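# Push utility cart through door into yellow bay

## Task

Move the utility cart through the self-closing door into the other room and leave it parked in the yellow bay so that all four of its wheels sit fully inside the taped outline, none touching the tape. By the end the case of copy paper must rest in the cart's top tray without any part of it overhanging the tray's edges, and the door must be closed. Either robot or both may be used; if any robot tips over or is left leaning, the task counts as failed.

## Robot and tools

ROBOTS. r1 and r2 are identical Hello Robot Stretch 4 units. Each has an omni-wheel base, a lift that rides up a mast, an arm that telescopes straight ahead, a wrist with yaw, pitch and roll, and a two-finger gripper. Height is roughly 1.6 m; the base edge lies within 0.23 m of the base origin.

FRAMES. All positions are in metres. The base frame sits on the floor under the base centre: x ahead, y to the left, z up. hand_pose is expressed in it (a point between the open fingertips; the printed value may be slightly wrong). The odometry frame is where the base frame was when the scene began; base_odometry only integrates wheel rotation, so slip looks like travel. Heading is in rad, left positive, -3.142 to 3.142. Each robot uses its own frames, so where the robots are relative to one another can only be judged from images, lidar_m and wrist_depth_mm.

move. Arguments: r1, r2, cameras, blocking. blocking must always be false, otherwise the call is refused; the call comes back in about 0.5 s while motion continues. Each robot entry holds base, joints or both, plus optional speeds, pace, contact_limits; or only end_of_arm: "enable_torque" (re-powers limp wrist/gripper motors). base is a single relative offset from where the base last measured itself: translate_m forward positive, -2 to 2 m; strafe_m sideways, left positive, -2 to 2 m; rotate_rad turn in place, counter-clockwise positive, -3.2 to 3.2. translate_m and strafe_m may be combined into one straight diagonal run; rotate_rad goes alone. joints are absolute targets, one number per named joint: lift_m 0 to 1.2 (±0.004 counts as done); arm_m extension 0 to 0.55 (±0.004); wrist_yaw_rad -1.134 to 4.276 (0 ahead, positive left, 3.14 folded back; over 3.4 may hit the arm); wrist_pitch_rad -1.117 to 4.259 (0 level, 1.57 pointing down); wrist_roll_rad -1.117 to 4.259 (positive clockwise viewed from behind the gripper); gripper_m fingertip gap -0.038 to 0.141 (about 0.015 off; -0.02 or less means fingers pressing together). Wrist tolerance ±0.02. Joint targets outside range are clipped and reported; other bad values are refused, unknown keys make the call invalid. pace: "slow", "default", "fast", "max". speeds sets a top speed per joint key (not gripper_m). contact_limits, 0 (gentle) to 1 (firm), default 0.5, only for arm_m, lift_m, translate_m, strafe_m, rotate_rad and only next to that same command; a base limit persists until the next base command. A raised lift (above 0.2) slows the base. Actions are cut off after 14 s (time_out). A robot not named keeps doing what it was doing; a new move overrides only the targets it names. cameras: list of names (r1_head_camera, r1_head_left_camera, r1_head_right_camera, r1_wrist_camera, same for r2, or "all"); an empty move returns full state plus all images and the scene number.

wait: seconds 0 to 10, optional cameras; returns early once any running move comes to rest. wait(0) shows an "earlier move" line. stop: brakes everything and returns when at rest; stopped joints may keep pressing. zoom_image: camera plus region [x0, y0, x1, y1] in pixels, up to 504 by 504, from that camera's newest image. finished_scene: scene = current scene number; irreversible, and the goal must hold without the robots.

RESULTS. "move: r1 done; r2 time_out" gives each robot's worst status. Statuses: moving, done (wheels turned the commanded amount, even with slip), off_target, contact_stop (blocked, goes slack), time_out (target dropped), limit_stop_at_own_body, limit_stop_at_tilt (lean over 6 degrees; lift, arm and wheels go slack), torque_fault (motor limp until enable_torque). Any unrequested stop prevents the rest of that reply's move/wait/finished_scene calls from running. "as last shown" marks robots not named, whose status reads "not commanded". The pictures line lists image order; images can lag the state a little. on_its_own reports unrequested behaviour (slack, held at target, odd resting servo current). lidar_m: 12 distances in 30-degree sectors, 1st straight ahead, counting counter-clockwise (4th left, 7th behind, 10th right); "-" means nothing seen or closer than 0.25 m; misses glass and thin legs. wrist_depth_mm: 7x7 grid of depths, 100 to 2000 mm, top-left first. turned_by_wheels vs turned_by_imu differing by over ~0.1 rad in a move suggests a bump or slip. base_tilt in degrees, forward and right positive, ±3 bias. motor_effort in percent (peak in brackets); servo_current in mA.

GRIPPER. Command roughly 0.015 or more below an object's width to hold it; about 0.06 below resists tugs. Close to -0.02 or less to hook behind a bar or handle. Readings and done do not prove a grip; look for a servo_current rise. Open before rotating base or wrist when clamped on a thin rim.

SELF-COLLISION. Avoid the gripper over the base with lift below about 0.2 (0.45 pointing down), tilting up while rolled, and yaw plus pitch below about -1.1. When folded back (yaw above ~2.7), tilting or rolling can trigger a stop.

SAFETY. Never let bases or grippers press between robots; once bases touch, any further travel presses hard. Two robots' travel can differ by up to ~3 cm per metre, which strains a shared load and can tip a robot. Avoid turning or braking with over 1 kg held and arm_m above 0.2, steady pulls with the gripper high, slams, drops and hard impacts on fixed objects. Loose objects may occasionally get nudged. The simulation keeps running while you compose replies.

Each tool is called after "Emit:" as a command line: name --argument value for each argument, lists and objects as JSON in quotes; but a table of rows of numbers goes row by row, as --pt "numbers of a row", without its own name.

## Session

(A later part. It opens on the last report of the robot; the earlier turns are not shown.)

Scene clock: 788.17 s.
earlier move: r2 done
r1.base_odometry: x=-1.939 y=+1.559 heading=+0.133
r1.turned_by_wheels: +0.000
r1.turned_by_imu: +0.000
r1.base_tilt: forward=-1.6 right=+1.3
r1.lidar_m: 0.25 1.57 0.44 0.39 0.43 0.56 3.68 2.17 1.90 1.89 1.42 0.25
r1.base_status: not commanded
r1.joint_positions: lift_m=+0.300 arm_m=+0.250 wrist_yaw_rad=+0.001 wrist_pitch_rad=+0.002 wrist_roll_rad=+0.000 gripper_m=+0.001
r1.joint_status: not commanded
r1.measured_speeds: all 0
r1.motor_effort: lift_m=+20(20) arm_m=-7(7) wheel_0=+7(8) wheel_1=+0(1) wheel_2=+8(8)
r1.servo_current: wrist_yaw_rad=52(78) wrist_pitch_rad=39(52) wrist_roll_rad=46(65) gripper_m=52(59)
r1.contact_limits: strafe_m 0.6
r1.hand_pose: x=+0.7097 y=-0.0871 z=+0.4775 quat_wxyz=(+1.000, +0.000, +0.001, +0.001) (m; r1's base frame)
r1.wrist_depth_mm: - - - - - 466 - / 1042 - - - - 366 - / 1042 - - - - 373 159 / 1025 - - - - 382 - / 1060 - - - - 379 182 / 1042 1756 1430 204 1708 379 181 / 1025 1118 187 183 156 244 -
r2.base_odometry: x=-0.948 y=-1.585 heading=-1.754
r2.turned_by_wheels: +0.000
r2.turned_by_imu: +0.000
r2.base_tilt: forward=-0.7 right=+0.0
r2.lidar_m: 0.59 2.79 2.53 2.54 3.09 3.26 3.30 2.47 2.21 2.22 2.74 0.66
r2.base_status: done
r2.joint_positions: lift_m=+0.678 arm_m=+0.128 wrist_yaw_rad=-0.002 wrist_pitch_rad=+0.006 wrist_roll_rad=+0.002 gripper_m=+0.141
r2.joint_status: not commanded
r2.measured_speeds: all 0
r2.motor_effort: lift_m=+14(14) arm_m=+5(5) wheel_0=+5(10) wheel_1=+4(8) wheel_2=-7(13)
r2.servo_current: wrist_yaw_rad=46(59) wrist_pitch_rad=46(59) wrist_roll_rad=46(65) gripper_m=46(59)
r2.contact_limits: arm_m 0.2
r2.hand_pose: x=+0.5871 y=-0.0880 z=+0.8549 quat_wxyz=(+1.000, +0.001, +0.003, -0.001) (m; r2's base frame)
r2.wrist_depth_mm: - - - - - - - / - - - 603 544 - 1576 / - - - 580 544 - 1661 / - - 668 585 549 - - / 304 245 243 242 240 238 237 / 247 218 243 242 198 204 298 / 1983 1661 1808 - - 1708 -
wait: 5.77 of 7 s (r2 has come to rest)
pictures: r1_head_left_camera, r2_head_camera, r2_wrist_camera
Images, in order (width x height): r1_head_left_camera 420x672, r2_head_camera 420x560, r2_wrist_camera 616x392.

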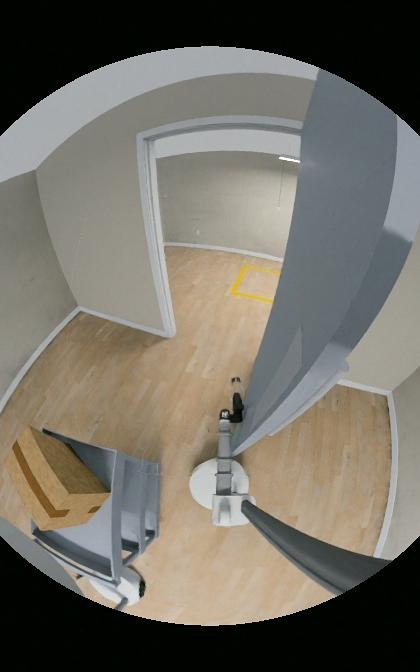

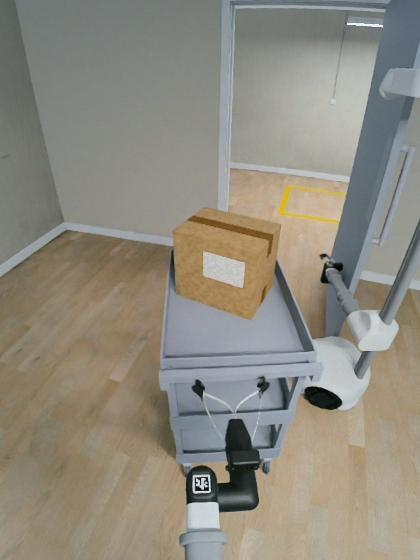

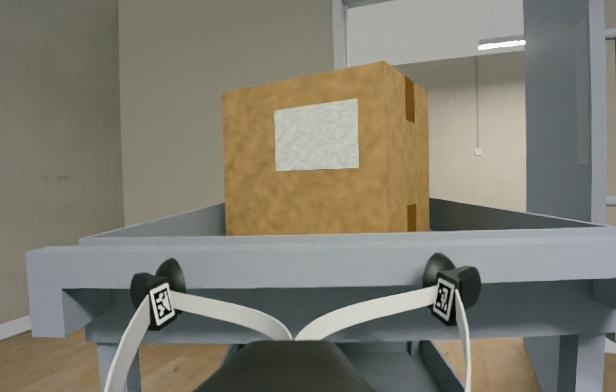

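Emit:
move --r2 '{"base": {"translate_m": -0.05}, "pace": "slow"}' --blocking false

Emit:
wait --seconds 2

Emit:
move --r2 '{"base": {"rotate_rad": -0.17}}' --blocking false

Emit:
wait --seconds 2

Emit:
move --r2 '{"base": {"strafe_m": 0.105}}' --blocking false

Emit:
wait --seconds 2

Emit:
move --r2 '{"base": {"translate_m": 0.35}, "pace": "slow"}' --blocking false

Emit:
wait --seconds 6 --cameras '["r2_head_camera", "r2_wrist_camera", "r1_head_left_camera"]'

Scene clock: 810.47 s.
move: r2 moving
r1: as last shown
r1.lidar_m: 0.25 1.57 0.43 0.40 0.41 0.56 3.69 2.14 1.90 1.91 1.38 0.25
r1.servo_current: wrist_yaw_rad=46(65) wrist_pitch_rad=39(46) wrist_roll_rad=59(59) gripper_m=39(52)
r1.contact_limits: strafe_m 0.6
r1.wrist_depth_mm: - - - - - 466 - / 1042 - - - - 364 - / 1025 - - - - 375 160 / 1025 - - - - 384 - / 1042 - - - - 384 181 / 1025 1708 1499 204 1708 379 180 / 1025 1098 187 183 156 244 -
r2.base_odometry: x=-0.946 y=-1.573 heading=-1.754
r2.turned_by_wheels: +0.000
r2.turned_by_imu: +0.000
r2.base_tilt: forward=-0.7 right=+0.1
r2.lidar_m: 0.61 2.80 2.50 2.52 3.09 3.23 3.26 2.44 2.21 2.22 2.74 0.66
r2.base_status: translate_m moving
r2.joint_positions: lift_m=+0.678 arm_m=+0.128 wrist_yaw_rad=-0.002 wrist_pitch_rad=+0.006 wrist_roll_rad=+0.002 gripper_m=+0.141
r2.joint_status: not commanded
r2.measured_speeds: translate_m=-0.048 strafe_m=-0.001 rotate_rad=+0.000 lift_m=+0.000 arm_m=+0.000 wrist_yaw_rad=+0.000 wrist_pitch_rad=+0.000 wrist_roll_rad=+0.000
r2.motor_effort: lift_m=+14(14) arm_m=+4(5) wheel_0=-7(8) wheel_1=-6(7) wheel_2=+10(10)
r2.servo_current: wrist_yaw_rad=52(52) wrist_pitch_rad=46(52) wrist_roll_rad=46(59) gripper_m=46(59)
r2.contact_limits: arm_m 0.2
r2.hand_pose: x=+0.5871 y=-0.0880 z=+0.8549 quat_wxyz=(+1.000, +0.001, +0.003, -0.001) (m; r2's base frame)
r2.wrist_depth_mm: - - - - - - - / - - - 615 615 - 1618 / - - - 591 569 - 1661 / - - 683 591 564 - - / - 254 254 252 251 249 247 / 257 220 312 314 198 204 307 / 1863 349 1808 - - 1708 -
pictures: none

Scene clock: 811.67 s.
earlier move: r2 done
r1.base_odometry: x=-1.939 y=+1.559 heading=+0.133
r1.turned_by_wheels: +0.000
r1.turned_by_imu: +0.000
r1.base_tilt: forward=-1.5 right=+1.3
r1.lidar_m: 0.25 1.57 0.43 0.40 0.40 0.55 3.61 2.15 1.89 1.89 1.41 0.26
r1.base_status: not commanded
r1.joint_positions: lift_m=+0.300 arm_m=+0.250 wrist_yaw_rad=+0.001 wrist_pitch_rad=+0.002 wrist_roll_rad=+0.000 gripper_m=+0.001
r1.joint_status: not commanded
r1.measured_speeds: all 0
r1.motor_effort: lift_m=+20(20) arm_m=-7(7) wheel_0=+7(8) wheel_1=+0(1) wheel_2=+8(8)
r1.servo_current: wrist_yaw_rad=59(65) wrist_pitch_rad=39(46) wrist_roll_rad=59(59) gripper_m=46(52)
r1.contact_limits: strafe_m 0.6
r1.hand_pose: x=+0.7097 y=-0.0871 z=+0.4775 quat_wxyz=(+1.000, +0.000, +0.001, +0.001) (m; r1's base frame)
r1.wrist_depth_mm: - - - - - 466 - / 1060 - - - - 364 - / 1008 - - - - 377 159 / 1025 - - - - 379 - / 1042 - - - - 384 181 / 1042 1756 1464 203 1661 379 180 / 1042 1098 188 184 156 243 -
r2.base_odometry: x=-0.939 y=-1.536 heading=-1.754
r2.turned_by_wheels: +0.000
r2.turned_by_imu: +0.000
r2.base_tilt: forward=-0.7 right=+0.1
r2.lidar_m: 0.61 2.80 2.52 2.57 3.09 3.21 3.24 2.44 2.20 2.22 2.70 0.68
r2.base_status: done
r2.joint_positions: lift_m=+0.678 arm_m=+0.128 wrist_yaw_rad=-0.002 wrist_pitch_rad=+0.006 wrist_roll_rad=+0.002 gripper_m=+0.141
r2.joint_status: not commanded
r2.measured_speeds: all 0
r2.motor_effort: lift_m=+14(14) arm_m=+4(5) wheel_0=-4(8) wheel_1=-4(7) wheel_2=+6(10)
r2.servo_current: wrist_yaw_rad=46(52) wrist_pitch_rad=52(52) wrist_roll_rad=46(59) gripper_m=52(59)
r2.contact_limits: arm_m 0.2
r2.hand_pose: x=+0.5871 y=-0.0880 z=+0.8549 quat_wxyz=(+1.000, +0.001, +0.003, -0.001) (m; r2's base frame)
r2.wrist_depth_mm: - - - - - - - / - - - 668 - - - / - - - 627 621 - - / - - 732 640 627 - - / - 294 291 291 290 289 294 / - 296 357 353 349 204 355 / 1863 379 1808 - - 1708 357
wait: 1.20 of 2 s (r2 has come to rest)
pictures: none

Scene clock: 812.17 s.
move: r2 moving
r1: as last shown
r1.base_tilt: forward=-1.6 right=+1.3
r1.lidar_m: 0.25 1.56 0.45 0.40 0.42 0.56 3.67 2.15 1.89 1.91 1.40 0.25
r1.motor_effort: lift_m=+20(20) arm_m=-7(7) wheel_0=+7(8) wheel_1=+0(0) wheel_2=+8(8)
r1.servo_current: wrist_yaw_rad=52(65) wrist_pitch_rad=33(46) wrist_roll_rad=52(59) gripper_m=46(52)
r1.contact_limits: strafe_m 0.6
r1.wrist_depth_mm: - - - - - 466 - / 1042 - - - - 366 - / 1042 - - - - 375 159 / 1025 - - - - 382 - / 1042 - - - - 382 182 / 1025 1756 1464 203 1708 377 181 / 1025 1078 188 183 155 242 -
r2.base_odometry: x=-0.939 y=-1.536 heading=-1.916
r2.turned_by_wheels: -0.163
r2.turned_by_imu: -0.158
r2.base_tilt: forward=-0.7 right=+0.1
r2.lidar_m: 0.63 0.67 2.55 2.54 2.82 3.22 3.19 2.71 2.23 2.23 2.47 0.71
r2.base_status: rotate_rad moving
r2.joint_positions: lift_m=+0.678 arm_m=+0.128 wrist_yaw_rad=-0.002 wrist_pitch_rad=+0.006 wrist_roll_rad=+0.002 gripper_m=+0.141
r2.joint_status: not commanded
r2.measured_speeds: translate_m=+0.000 strafe_m=+0.000 rotate_rad=-0.198 lift_m=+0.000 arm_m=+0.000 wrist_yaw_rad=+0.000 wrist_pitch_rad=+0.000 wrist_roll_rad=+0.000
r2.motor_effort: lift_m=+14(14) arm_m=+4(5) wheel_0=+0(7) wheel_1=+3(10) wheel_2=+5(10)
r2.servo_current: wrist_yaw_rad=52(59) wrist_pitch_rad=46(52) wrist_roll_rad=39(52) gripper_m=46(52)
r2.contact_limits: arm_m 0.2
r2.hand_pose: x=+0.5871 y=-0.0880 z=+0.8549 quat_wxyz=(+1.000, +0.001, +0.003, -0.001) (m; r2's base frame)
r2.wrist_depth_mm: - - - - - 1808 778 / - - - - - 1863 788 / - - 627 676 - 1983 788 / - - 640 676 - 1921 809 / 294 294 304 329 327 332 842 / 345 218 364 165 384 189 - / 362 1756 - - 402 - 809
pictures: none

Scene clock: 812.53 s.
earlier move: r2 done
r1.base_odometry: x=-1.939 y=+1.559 heading=+0.133
r1.turned_by_wheels: +0.000
r1.turned_by_imu: +0.000
r1.base_tilt: forward=-1.6 right=+1.2
r1.lidar_m: 0.26 1.57 0.43 0.39 0.41 0.53 3.65 2.17 1.89 1.90 1.38 0.25
r1.base_status: not commanded
r1.joint_positions: lift_m=+0.300 arm_m=+0.250 wrist_yaw_rad=+0.001 wrist_pitch_rad=+0.002 wrist_roll_rad=+0.000 gripper_m=+0.001
r1.joint_status: not commanded
r1.measured_speeds: all 0
r1.motor_effort: lift_m=+20(20) arm_m=-7(7) wheel_0=+8(8) wheel_1=+0(1) wheel_2=+8(8)
r1.servo_current: wrist_yaw_rad=39(65) wrist_pitch_rad=39(46) wrist_roll_rad=59(59) gripper_m=46(52)
r1.contact_limits: strafe_m 0.6
r1.hand_pose: x=+0.7097 y=-0.0871 z=+0.4775 quat_wxyz=(+1.000, +0.000, +0.001, +0.001) (m; r1's base frame)
r1.wrist_depth_mm: - - - - - 466 - / 1042 - - - - 366 - / 1008 - - - - 375 160 / 1008 - - - - 379 - / 1042 - - - - 384 181 / 1042 1808 1464 204 1756 382 180 / 1042 1118 187 183 155 244 -
r2.base_odometry: x=-0.939 y=-1.536 heading=-1.923
r2.turned_by_wheels: -0.007
r2.turned_by_imu: -0.006
r2.base_tilt: forward=-0.6 right=+0.1
r2.lidar_m: 0.62 0.64 2.57 2.55 2.84 3.25 3.20 2.70 2.22 2.18 2.46 0.72
r2.base_status: done
r2.joint_positions: lift_m=+0.678 arm_m=+0.128 wrist_yaw_rad=-0.002 wrist_pitch_rad=+0.006 wrist_roll_rad=+0.002 gripper_m=+0.141
r2.joint_status: not commanded
r2.measured_speeds: all 0
r2.motor_effort: lift_m=+14(14) arm_m=+4(5) wheel_0=+3(7) wheel_1=+4(10) wheel_2=+3(10)
r2.servo_current: wrist_yaw_rad=46(59) wrist_pitch_rad=52(52) wrist_roll_rad=52(59) gripper_m=52(52)
r2.contact_limits: arm_m 0.2
r2.hand_pose: x=+0.5871 y=-0.0880 z=+0.8549 quat_wxyz=(+1.000, +0.001, +0.003, -0.001) (m; r2's base frame)
r2.wrist_depth_mm: - - - - - 1661 - / - - - - - 1661 809 / - - 621 691 - 1708 809 / - 707 634 640 - - 820 / 294 297 307 334 329 336 831 / 343 218 362 166 198 187 - / 1661 1808 - - - 1708 820
wait: 0.37 of 2 s (r2 has come to rest)
pictures: none

Scene clock: 813.03 s.
move: r2 moving
r1: as last shown
r1.base_tilt: forward=-1.5 right=+1.2
r1.lidar_m: 0.25 1.58 0.43 0.38 0.41 0.55 3.65 2.18 1.88 1.90 1.40 0.25
r1.motor_effort: lift_m=+20(20) arm_m=-7(7) wheel_0=+7(8) wheel_1=+0(0) wheel_2=+8(8)
r1.servo_current: wrist_yaw_rad=46(59) wrist_pitch_rad=39(52) wrist_roll_rad=33(59) gripper_m=46(59)
r1.contact_limits: strafe_m 0.6
r1.wrist_depth_mm: - - - - - 462 - / 1042 - - - - 366 - / 1008 - - - - 373 159 / 1008 - - - - 379 - / 1025 - - - - 382 181 / 1008 1756 1430 203 1661 379 180 / 1042 1118 187 183 156 244 -
r2.base_odometry: x=-0.905 y=-1.549 heading=-1.923
r2.turned_by_wheels: +0.000
r2.turned_by_imu: +0.000
r2.base_tilt: forward=-0.6 right=+0.1
r2.lidar_m: 0.61 0.63 2.53 2.50 2.76 3.20 3.20 2.72 2.25 2.24 2.48 0.68
r2.base_status: strafe_m moving
r2.joint_positions: lift_m=+0.678 arm_m=+0.128 wrist_yaw_rad=-0.002 wrist_pitch_rad=+0.006 wrist_roll_rad=+0.002 gripper_m=+0.141
r2.joint_status: not commanded
r2.measured_speeds: translate_m=+0.000 strafe_m=+0.139 rotate_rad=+0.002 lift_m=+0.000 arm_m=+0.000 wrist_yaw_rad=+0.000 wrist_pitch_rad=+0.000 wrist_roll_rad=+0.000
r2.motor_effort: lift_m=+14(14) arm_m=+4(5) wheel_0=-9(13) wheel_1=+10(13) wheel_2=-1(1)
r2.servo_current: wrist_yaw_rad=59(59) wrist_pitch_rad=46(52) wrist_roll_rad=52(59) gripper_m=46(59)
r2.contact_limits: arm_m 0.2
r2.hand_pose: x=+0.5871 y=-0.0880 z=+0.8549 quat_wxyz=(+1.000, +0.001, +0.003, -0.001) (m; r2's base frame)
r2.wrist_depth_mm: - - - - - 1808 - / - - - - - 1808 809 / - - 640 621 - 1863 831 / - - 647 621 - 1921 - / 283 293 303 314 327 334 - / 336 218 355 166 377 204 - / 347 1756 - - 1921 410 842
pictures: none

Scene clock: 814.03 s.
earlier move: r2 done
r1.base_odometry: x=-1.939 y=+1.559 heading=+0.133
r1.turned_by_wheels: +0.000
r1.turned_by_imu: +0.000
r1.base_tilt: forward=-1.6 right=+1.3
r1.lidar_m: 0.25 1.56 0.45 0.39 0.41 0.56 3.64 2.16 1.90 1.91 1.40 0.27
r1.base_status: not commanded
r1.joint_positions: lift_m=+0.300 arm_m=+0.250 wrist_yaw_rad=+0.001 wrist_pitch_rad=+0.002 wrist_roll_rad=+0.000 gripper_m=+0.001
r1.joint_status: not commanded
r1.measured_speeds: all 0
r1.motor_effort: lift_m=+20(20) arm_m=-7(7) wheel_0=+7(8) wheel_1=+0(1) wheel_2=+8(8)
r1.servo_current: wrist_yaw_rad=26(59) wrist_pitch_rad=52(52) wrist_roll_rad=59(65) gripper_m=46(59)
r1.contact_limits: strafe_m 0.6
r1.hand_pose: x=+0.7097 y=-0.0871 z=+0.4775 quat_wxyz=(+1.000, +0.000, +0.001, +0.001) (m; r1's base frame)
r1.wrist_depth_mm: - - - - - 469 - / 1025 - - - - 366 - / 1008 - - - - 373 160 / 1025 - - - - 379 - / 1008 - - - - 379 182 / 1025 1708 1464 203 1708 379 181 / 1025 1098 188 183 156 244 -
r2.base_odometry: x=-0.841 y=-1.572 heading=-1.923
r2.turned_by_wheels: +0.000
r2.turned_by_imu: +0.000
r2.base_tilt: forward=-0.6 right=+0.1
r2.lidar_m: 0.62 2.90 2.47 2.44 2.73 3.21 3.19 2.81 2.32 2.30 2.58 0.71
r2.base_status: done
r2.joint_positions: lift_m=+0.678 arm_m=+0.128 wrist_yaw_rad=-0.002 wrist_pitch_rad=+0.006 wrist_roll_rad=+0.002 gripper_m=+0.141
r2.joint_status: not commanded
r2.measured_speeds: all 0
r2.motor_effort: lift_m=+14(14) arm_m=+5(5) wheel_0=-3(13) wheel_1=+2(13) wheel_2=+0(1)
r2.servo_current: wrist_yaw_rad=46(59) wrist_pitch_rad=39(52) wrist_roll_rad=59(59) gripper_m=52(59)
r2.contact_limits: arm_m 0.2
r2.hand_pose: x=+0.5871 y=-0.0880 z=+0.8549 quat_wxyz=(+1.000, +0.001, +0.003, -0.001) (m; r2's base frame)
r2.wrist_depth_mm: - - - - - 1983 - / - - - 621 - - - / - - 668 603 - - - / - - 683 615 - 580 - / - 279 289 300 312 319 330 / - 287 345 353 368 204 - / 1863 1708 - - - 1661 1661
wait: 1.00 of 2 s (r2 has come to rest)
pictures: none

Scene clock: 814.53 s.
move: r2 moving
r1: as last shown
r1.lidar_m: 0.25 1.58 0.42 0.39 0.40 0.57 3.68 2.16 1.91 1.91 1.40 0.25
r1.motor_effort: lift_m=+20(20) arm_m=-7(7) wheel_0=+7(8) wheel_1=+0(0) wheel_2=+8(8)
r1.servo_current: wrist_yaw_rad=52(72) wrist_pitch_rad=39(52) wrist_roll_rad=39(59) gripper_m=46(52)
r1.contact_limits: strafe_m 0.6
r1.wrist_depth_mm: - - - - - 466 - / 1042 - - - - 366 - / 1008 - - - - 375 160 / 1025 - - - - 379 - / 1042 - - - - 379 181 / 1042 1756 1464 203 1618 382 180 / 1042 1078 187 183 155 244 -
r2.base_odometry: x=-0.845 y=-1.584 heading=-1.923
r2.turned_by_wheels: +0.000
r2.turned_by_imu: +0.000
r2.base_tilt: forward=-0.7 right=+0.1
r2.lidar_m: 0.59 2.92 2.46 2.44 2.70 3.23 3.20 2.81 2.31 2.31 2.60 0.70
r2.base_status: translate_m moving
r2.joint_positions: lift_m=+0.678 arm_m=+0.128 wrist_yaw_rad=-0.002 wrist_pitch_rad=+0.006 wrist_roll_rad=+0.002 gripper_m=+0.141
r2.joint_status: not commanded
r2.measured_speeds: translate_m=+0.048 strafe_m=+0.001 rotate_rad=-0.001 lift_m=+0.000 arm_m=+0.000 wrist_yaw_rad=+0.000 wrist_pitch_rad=+0.000 wrist_roll_rad=+0.000
r2.motor_effort: lift_m=+14(14) arm_m=+4(5) wheel_0=+6(10) wheel_1=+7(9) wheel_2=-10(10)
r2.servo_current: wrist_yaw_rad=39(52) wrist_pitch_rad=46(46) wrist_roll_rad=46(59) gripper_m=52(52)
r2.contact_limits: arm_m 0.2
r2.hand_pose: x=+0.5871 y=-0.0880 z=+0.8549 quat_wxyz=(+1.000, +0.001, +0.003, -0.001) (m; r2's base frame)
r2.wrist_depth_mm: - - - - - 1863 - / - - - 603 - - - / - - 661 597 - - - / - - 668 603 - 1098 1160 / - 268 278 289 298 307 317 / 271 219 334 345 355 204 - / 1921 1708 - - - 1756 1661
pictures: none

Scene clock: 818.83 s.
earlier move: r2 done
r1.base_odometry: x=-1.939 y=+1.559 heading=+0.133
r1.turned_by_wheels: +0.000
r1.turned_by_imu: +0.000
r1.base_tilt: forward=-1.6 right=+1.3
r1.lidar_m: 0.25 1.59 0.44 0.41 0.43 0.91 3.68 2.17 1.88 1.90 1.39 0.26
r1.base_status: not commanded
r1.joint_positions: lift_m=+0.300 arm_m=+0.250 wrist_yaw_rad=+0.001 wrist_pitch_rad=+0.002 wrist_roll_rad=+0.000 gripper_m=+0.001
r1.joint_status: not commanded
r1.measured_speeds: all 0
r1.motor_effort: lift_m=+20(21) arm_m=-7(7) wheel_0=+7(8) wheel_1=+0(1) wheel_2=+8(8)
r1.servo_current: wrist_yaw_rad=39(72) wrist_pitch_rad=46(52) wrist_roll_rad=39(72) gripper_m=46(59)
r1.contact_limits: strafe_m 0.6
r1.hand_pose: x=+0.7097 y=-0.0871 z=+0.4775 quat_wxyz=(+1.000, +0.000, +0.001, +0.001) (m; r1's base frame)
r1.wrist_depth_mm: - - - - - 466 - / 1060 - - - - 364 - / 1008 - - - - 370 160 / 1025 - - - - 382 - / 1042 - - - - 382 182 / 1042 1661 1464 204 1661 379 180 / 1060 1098 187 183 156 244 -
r2.base_odometry: x=-0.961 y=-1.901 heading=-1.923
r2.turned_by_wheels: +0.000
r2.turned_by_imu: +0.001
r2.base_tilt: forward=-0.7 right=+0.1
r2.lidar_m: 0.58 0.59 2.39 2.37 2.67 3.54 3.52 2.91 2.36 2.37 1.07 0.65
r2.base_status: done
r2.joint_positions: lift_m=+0.678 arm_m=+0.128 wrist_yaw_rad=-0.002 wrist_pitch_rad=+0.006 wrist_roll_rad=+0.002 gripper_m=+0.141
r2.joint_status: not commanded
r2.measured_speeds: all 0
r2.motor_effort: lift_m=+14(14) arm_m=+5(5) wheel_0=+4(10) wheel_1=+5(9) wheel_2=-6(17)
r2.servo_current: wrist_yaw_rad=52(59) wrist_pitch_rad=46(52) wrist_roll_rad=39(59) gripper_m=52(59)
r2.contact_limits: arm_m 0.2
r2.hand_pose: x=+0.5871 y=-0.0879 z=+0.8549 quat_wxyz=(+1.000, +0.001, +0.003, -0.001) (m; r2's base frame)
r2.wrist_depth_mm: - - - - - - - / - - 609 580 - - 854 / - - 591 549 - - 866 / - - 597 559 - - - / 246 243 248 255 260 266 - / 291 210 248 314 319 271 778 / 1661 1808 - - 1808 353 -
wait: 4.30 of 6 s (r2 has come to rest)
pictures: r1_head_left_camera, r2_head_camera, r2_wrist_camera
Images, in order (width x height): r1_head_left_camera 420x672, r2_head_camera 420x560, r2_wrist_camera 616x392.

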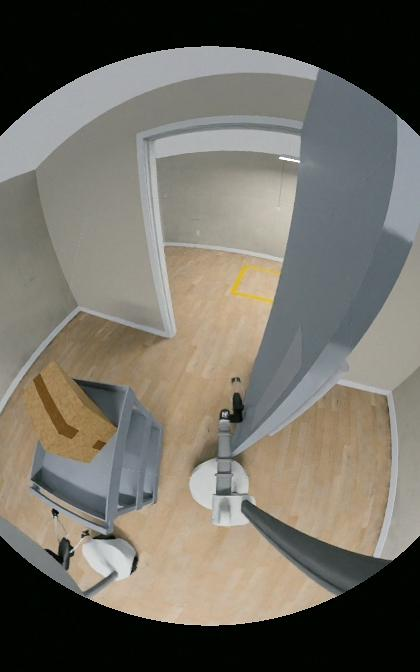

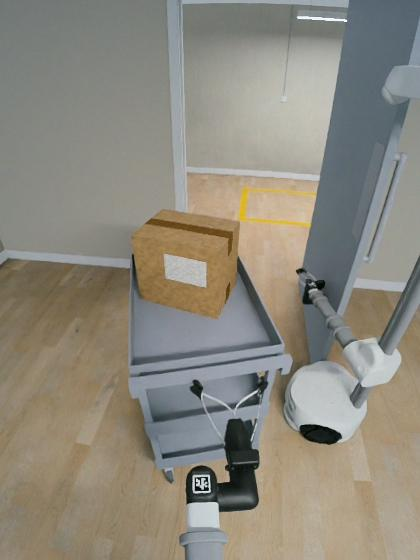

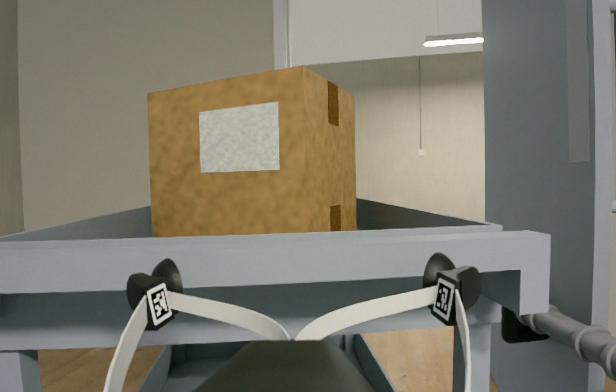

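Emit:
move --blocking false --r2 '{"base": {"translate_m": -0.05}, "pace": "slow"}' --cameras '["r2_head_camera", "r2_wrist_camera"]'

Emit:
wait --seconds 2

Emit:
move --blocking false --r2 '{"base": {"rotate_rad": -0.15}, "pace": "slow"}'

Emit:
wait --seconds 2 --cameras '["r2_head_camera", "r2_wrist_camera", "r1_head_camera"]'

Scene clock: 878.03 s.
move: r2 moving
r1: as last shown
r1.base_tilt: forward=-1.6 right=+1.2
r1.lidar_m: 0.25 1.56 0.44 0.41 0.44 0.94 3.67 2.12 1.90 1.90 1.40 0.25
r1.motor_effort: lift_m=+20(20) arm_m=-7(7) wheel_0=+7(8) wheel_1=+0(0) wheel_2=+8(8)
r1.servo_current: wrist_yaw_rad=59(59) wrist_pitch_rad=39(46) wrist_roll_rad=39(59) gripper_m=52(52)
r1.contact_limits: strafe_m 0.6
r1.wrist_depth_mm: - - - - - 469 - / 1060 - - - - 368 - / 1008 - - - - 375 160 / 1025 - - - - 377 - / 1042 - - - - 382 181 / 1042 1756 1464 204 1661 382 180 / 1025 1098 187 182 155 244 -
r2.base_odometry: x=-0.957 y=-1.889 heading=-1.923
r2.turned_by_wheels: +0.000
r2.turned_by_imu: +0.000
r2.base_tilt: forward=-0.7 right=+0.0
r2.lidar_m: 0.58 0.62 2.39 2.36 2.66 3.55 3.53 2.88 2.38 2.37 1.12 0.67
r2.base_status: translate_m moving
r2.joint_positions: lift_m=+0.678 arm_m=+0.128 wrist_yaw_rad=-0.002 wrist_pitch_rad=+0.006 wrist_roll_rad=+0.002 gripper_m=+0.141
r2.joint_status: not commanded
r2.measured_speeds: translate_m=-0.049 strafe_m=+0.000 rotate_rad=+0.000 lift_m=+0.000 arm_m=+0.000 wrist_yaw_rad=+0.000 wrist_pitch_rad=+0.000 wrist_roll_rad=+0.000
r2.motor_effort: lift_m=+14(14) arm_m=+4(5) wheel_0=-8(8) wheel_1=-5(6) wheel_2=+9(10)
r2.servo_current: wrist_yaw_rad=46(52) wrist_pitch_rad=39(52) wrist_roll_rad=46(59) gripper_m=52(59)
r2.contact_limits: arm_m 0.2
r2.hand_pose: x=+0.5871 y=-0.0879 z=+0.8549 quat_wxyz=(+1.000, +0.001, +0.003, -0.001) (m; r2's base frame)
r2.wrist_depth_mm: - - - - - - - / - - 634 591 - - 842 / - - 597 559 - - 842 / - - 603 569 - - - / 247 250 259 265 271 278 - / 300 249 315 322 330 281 798 / 332 1808 - - 1863 355 -
pictures: r2_head_camera, r2_wrist_camera
Images, in order (width x height): r2_head_camera 420x560, r2_wrist_camera 616x392.

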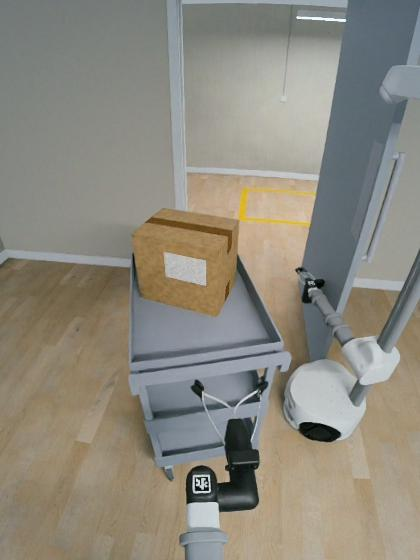

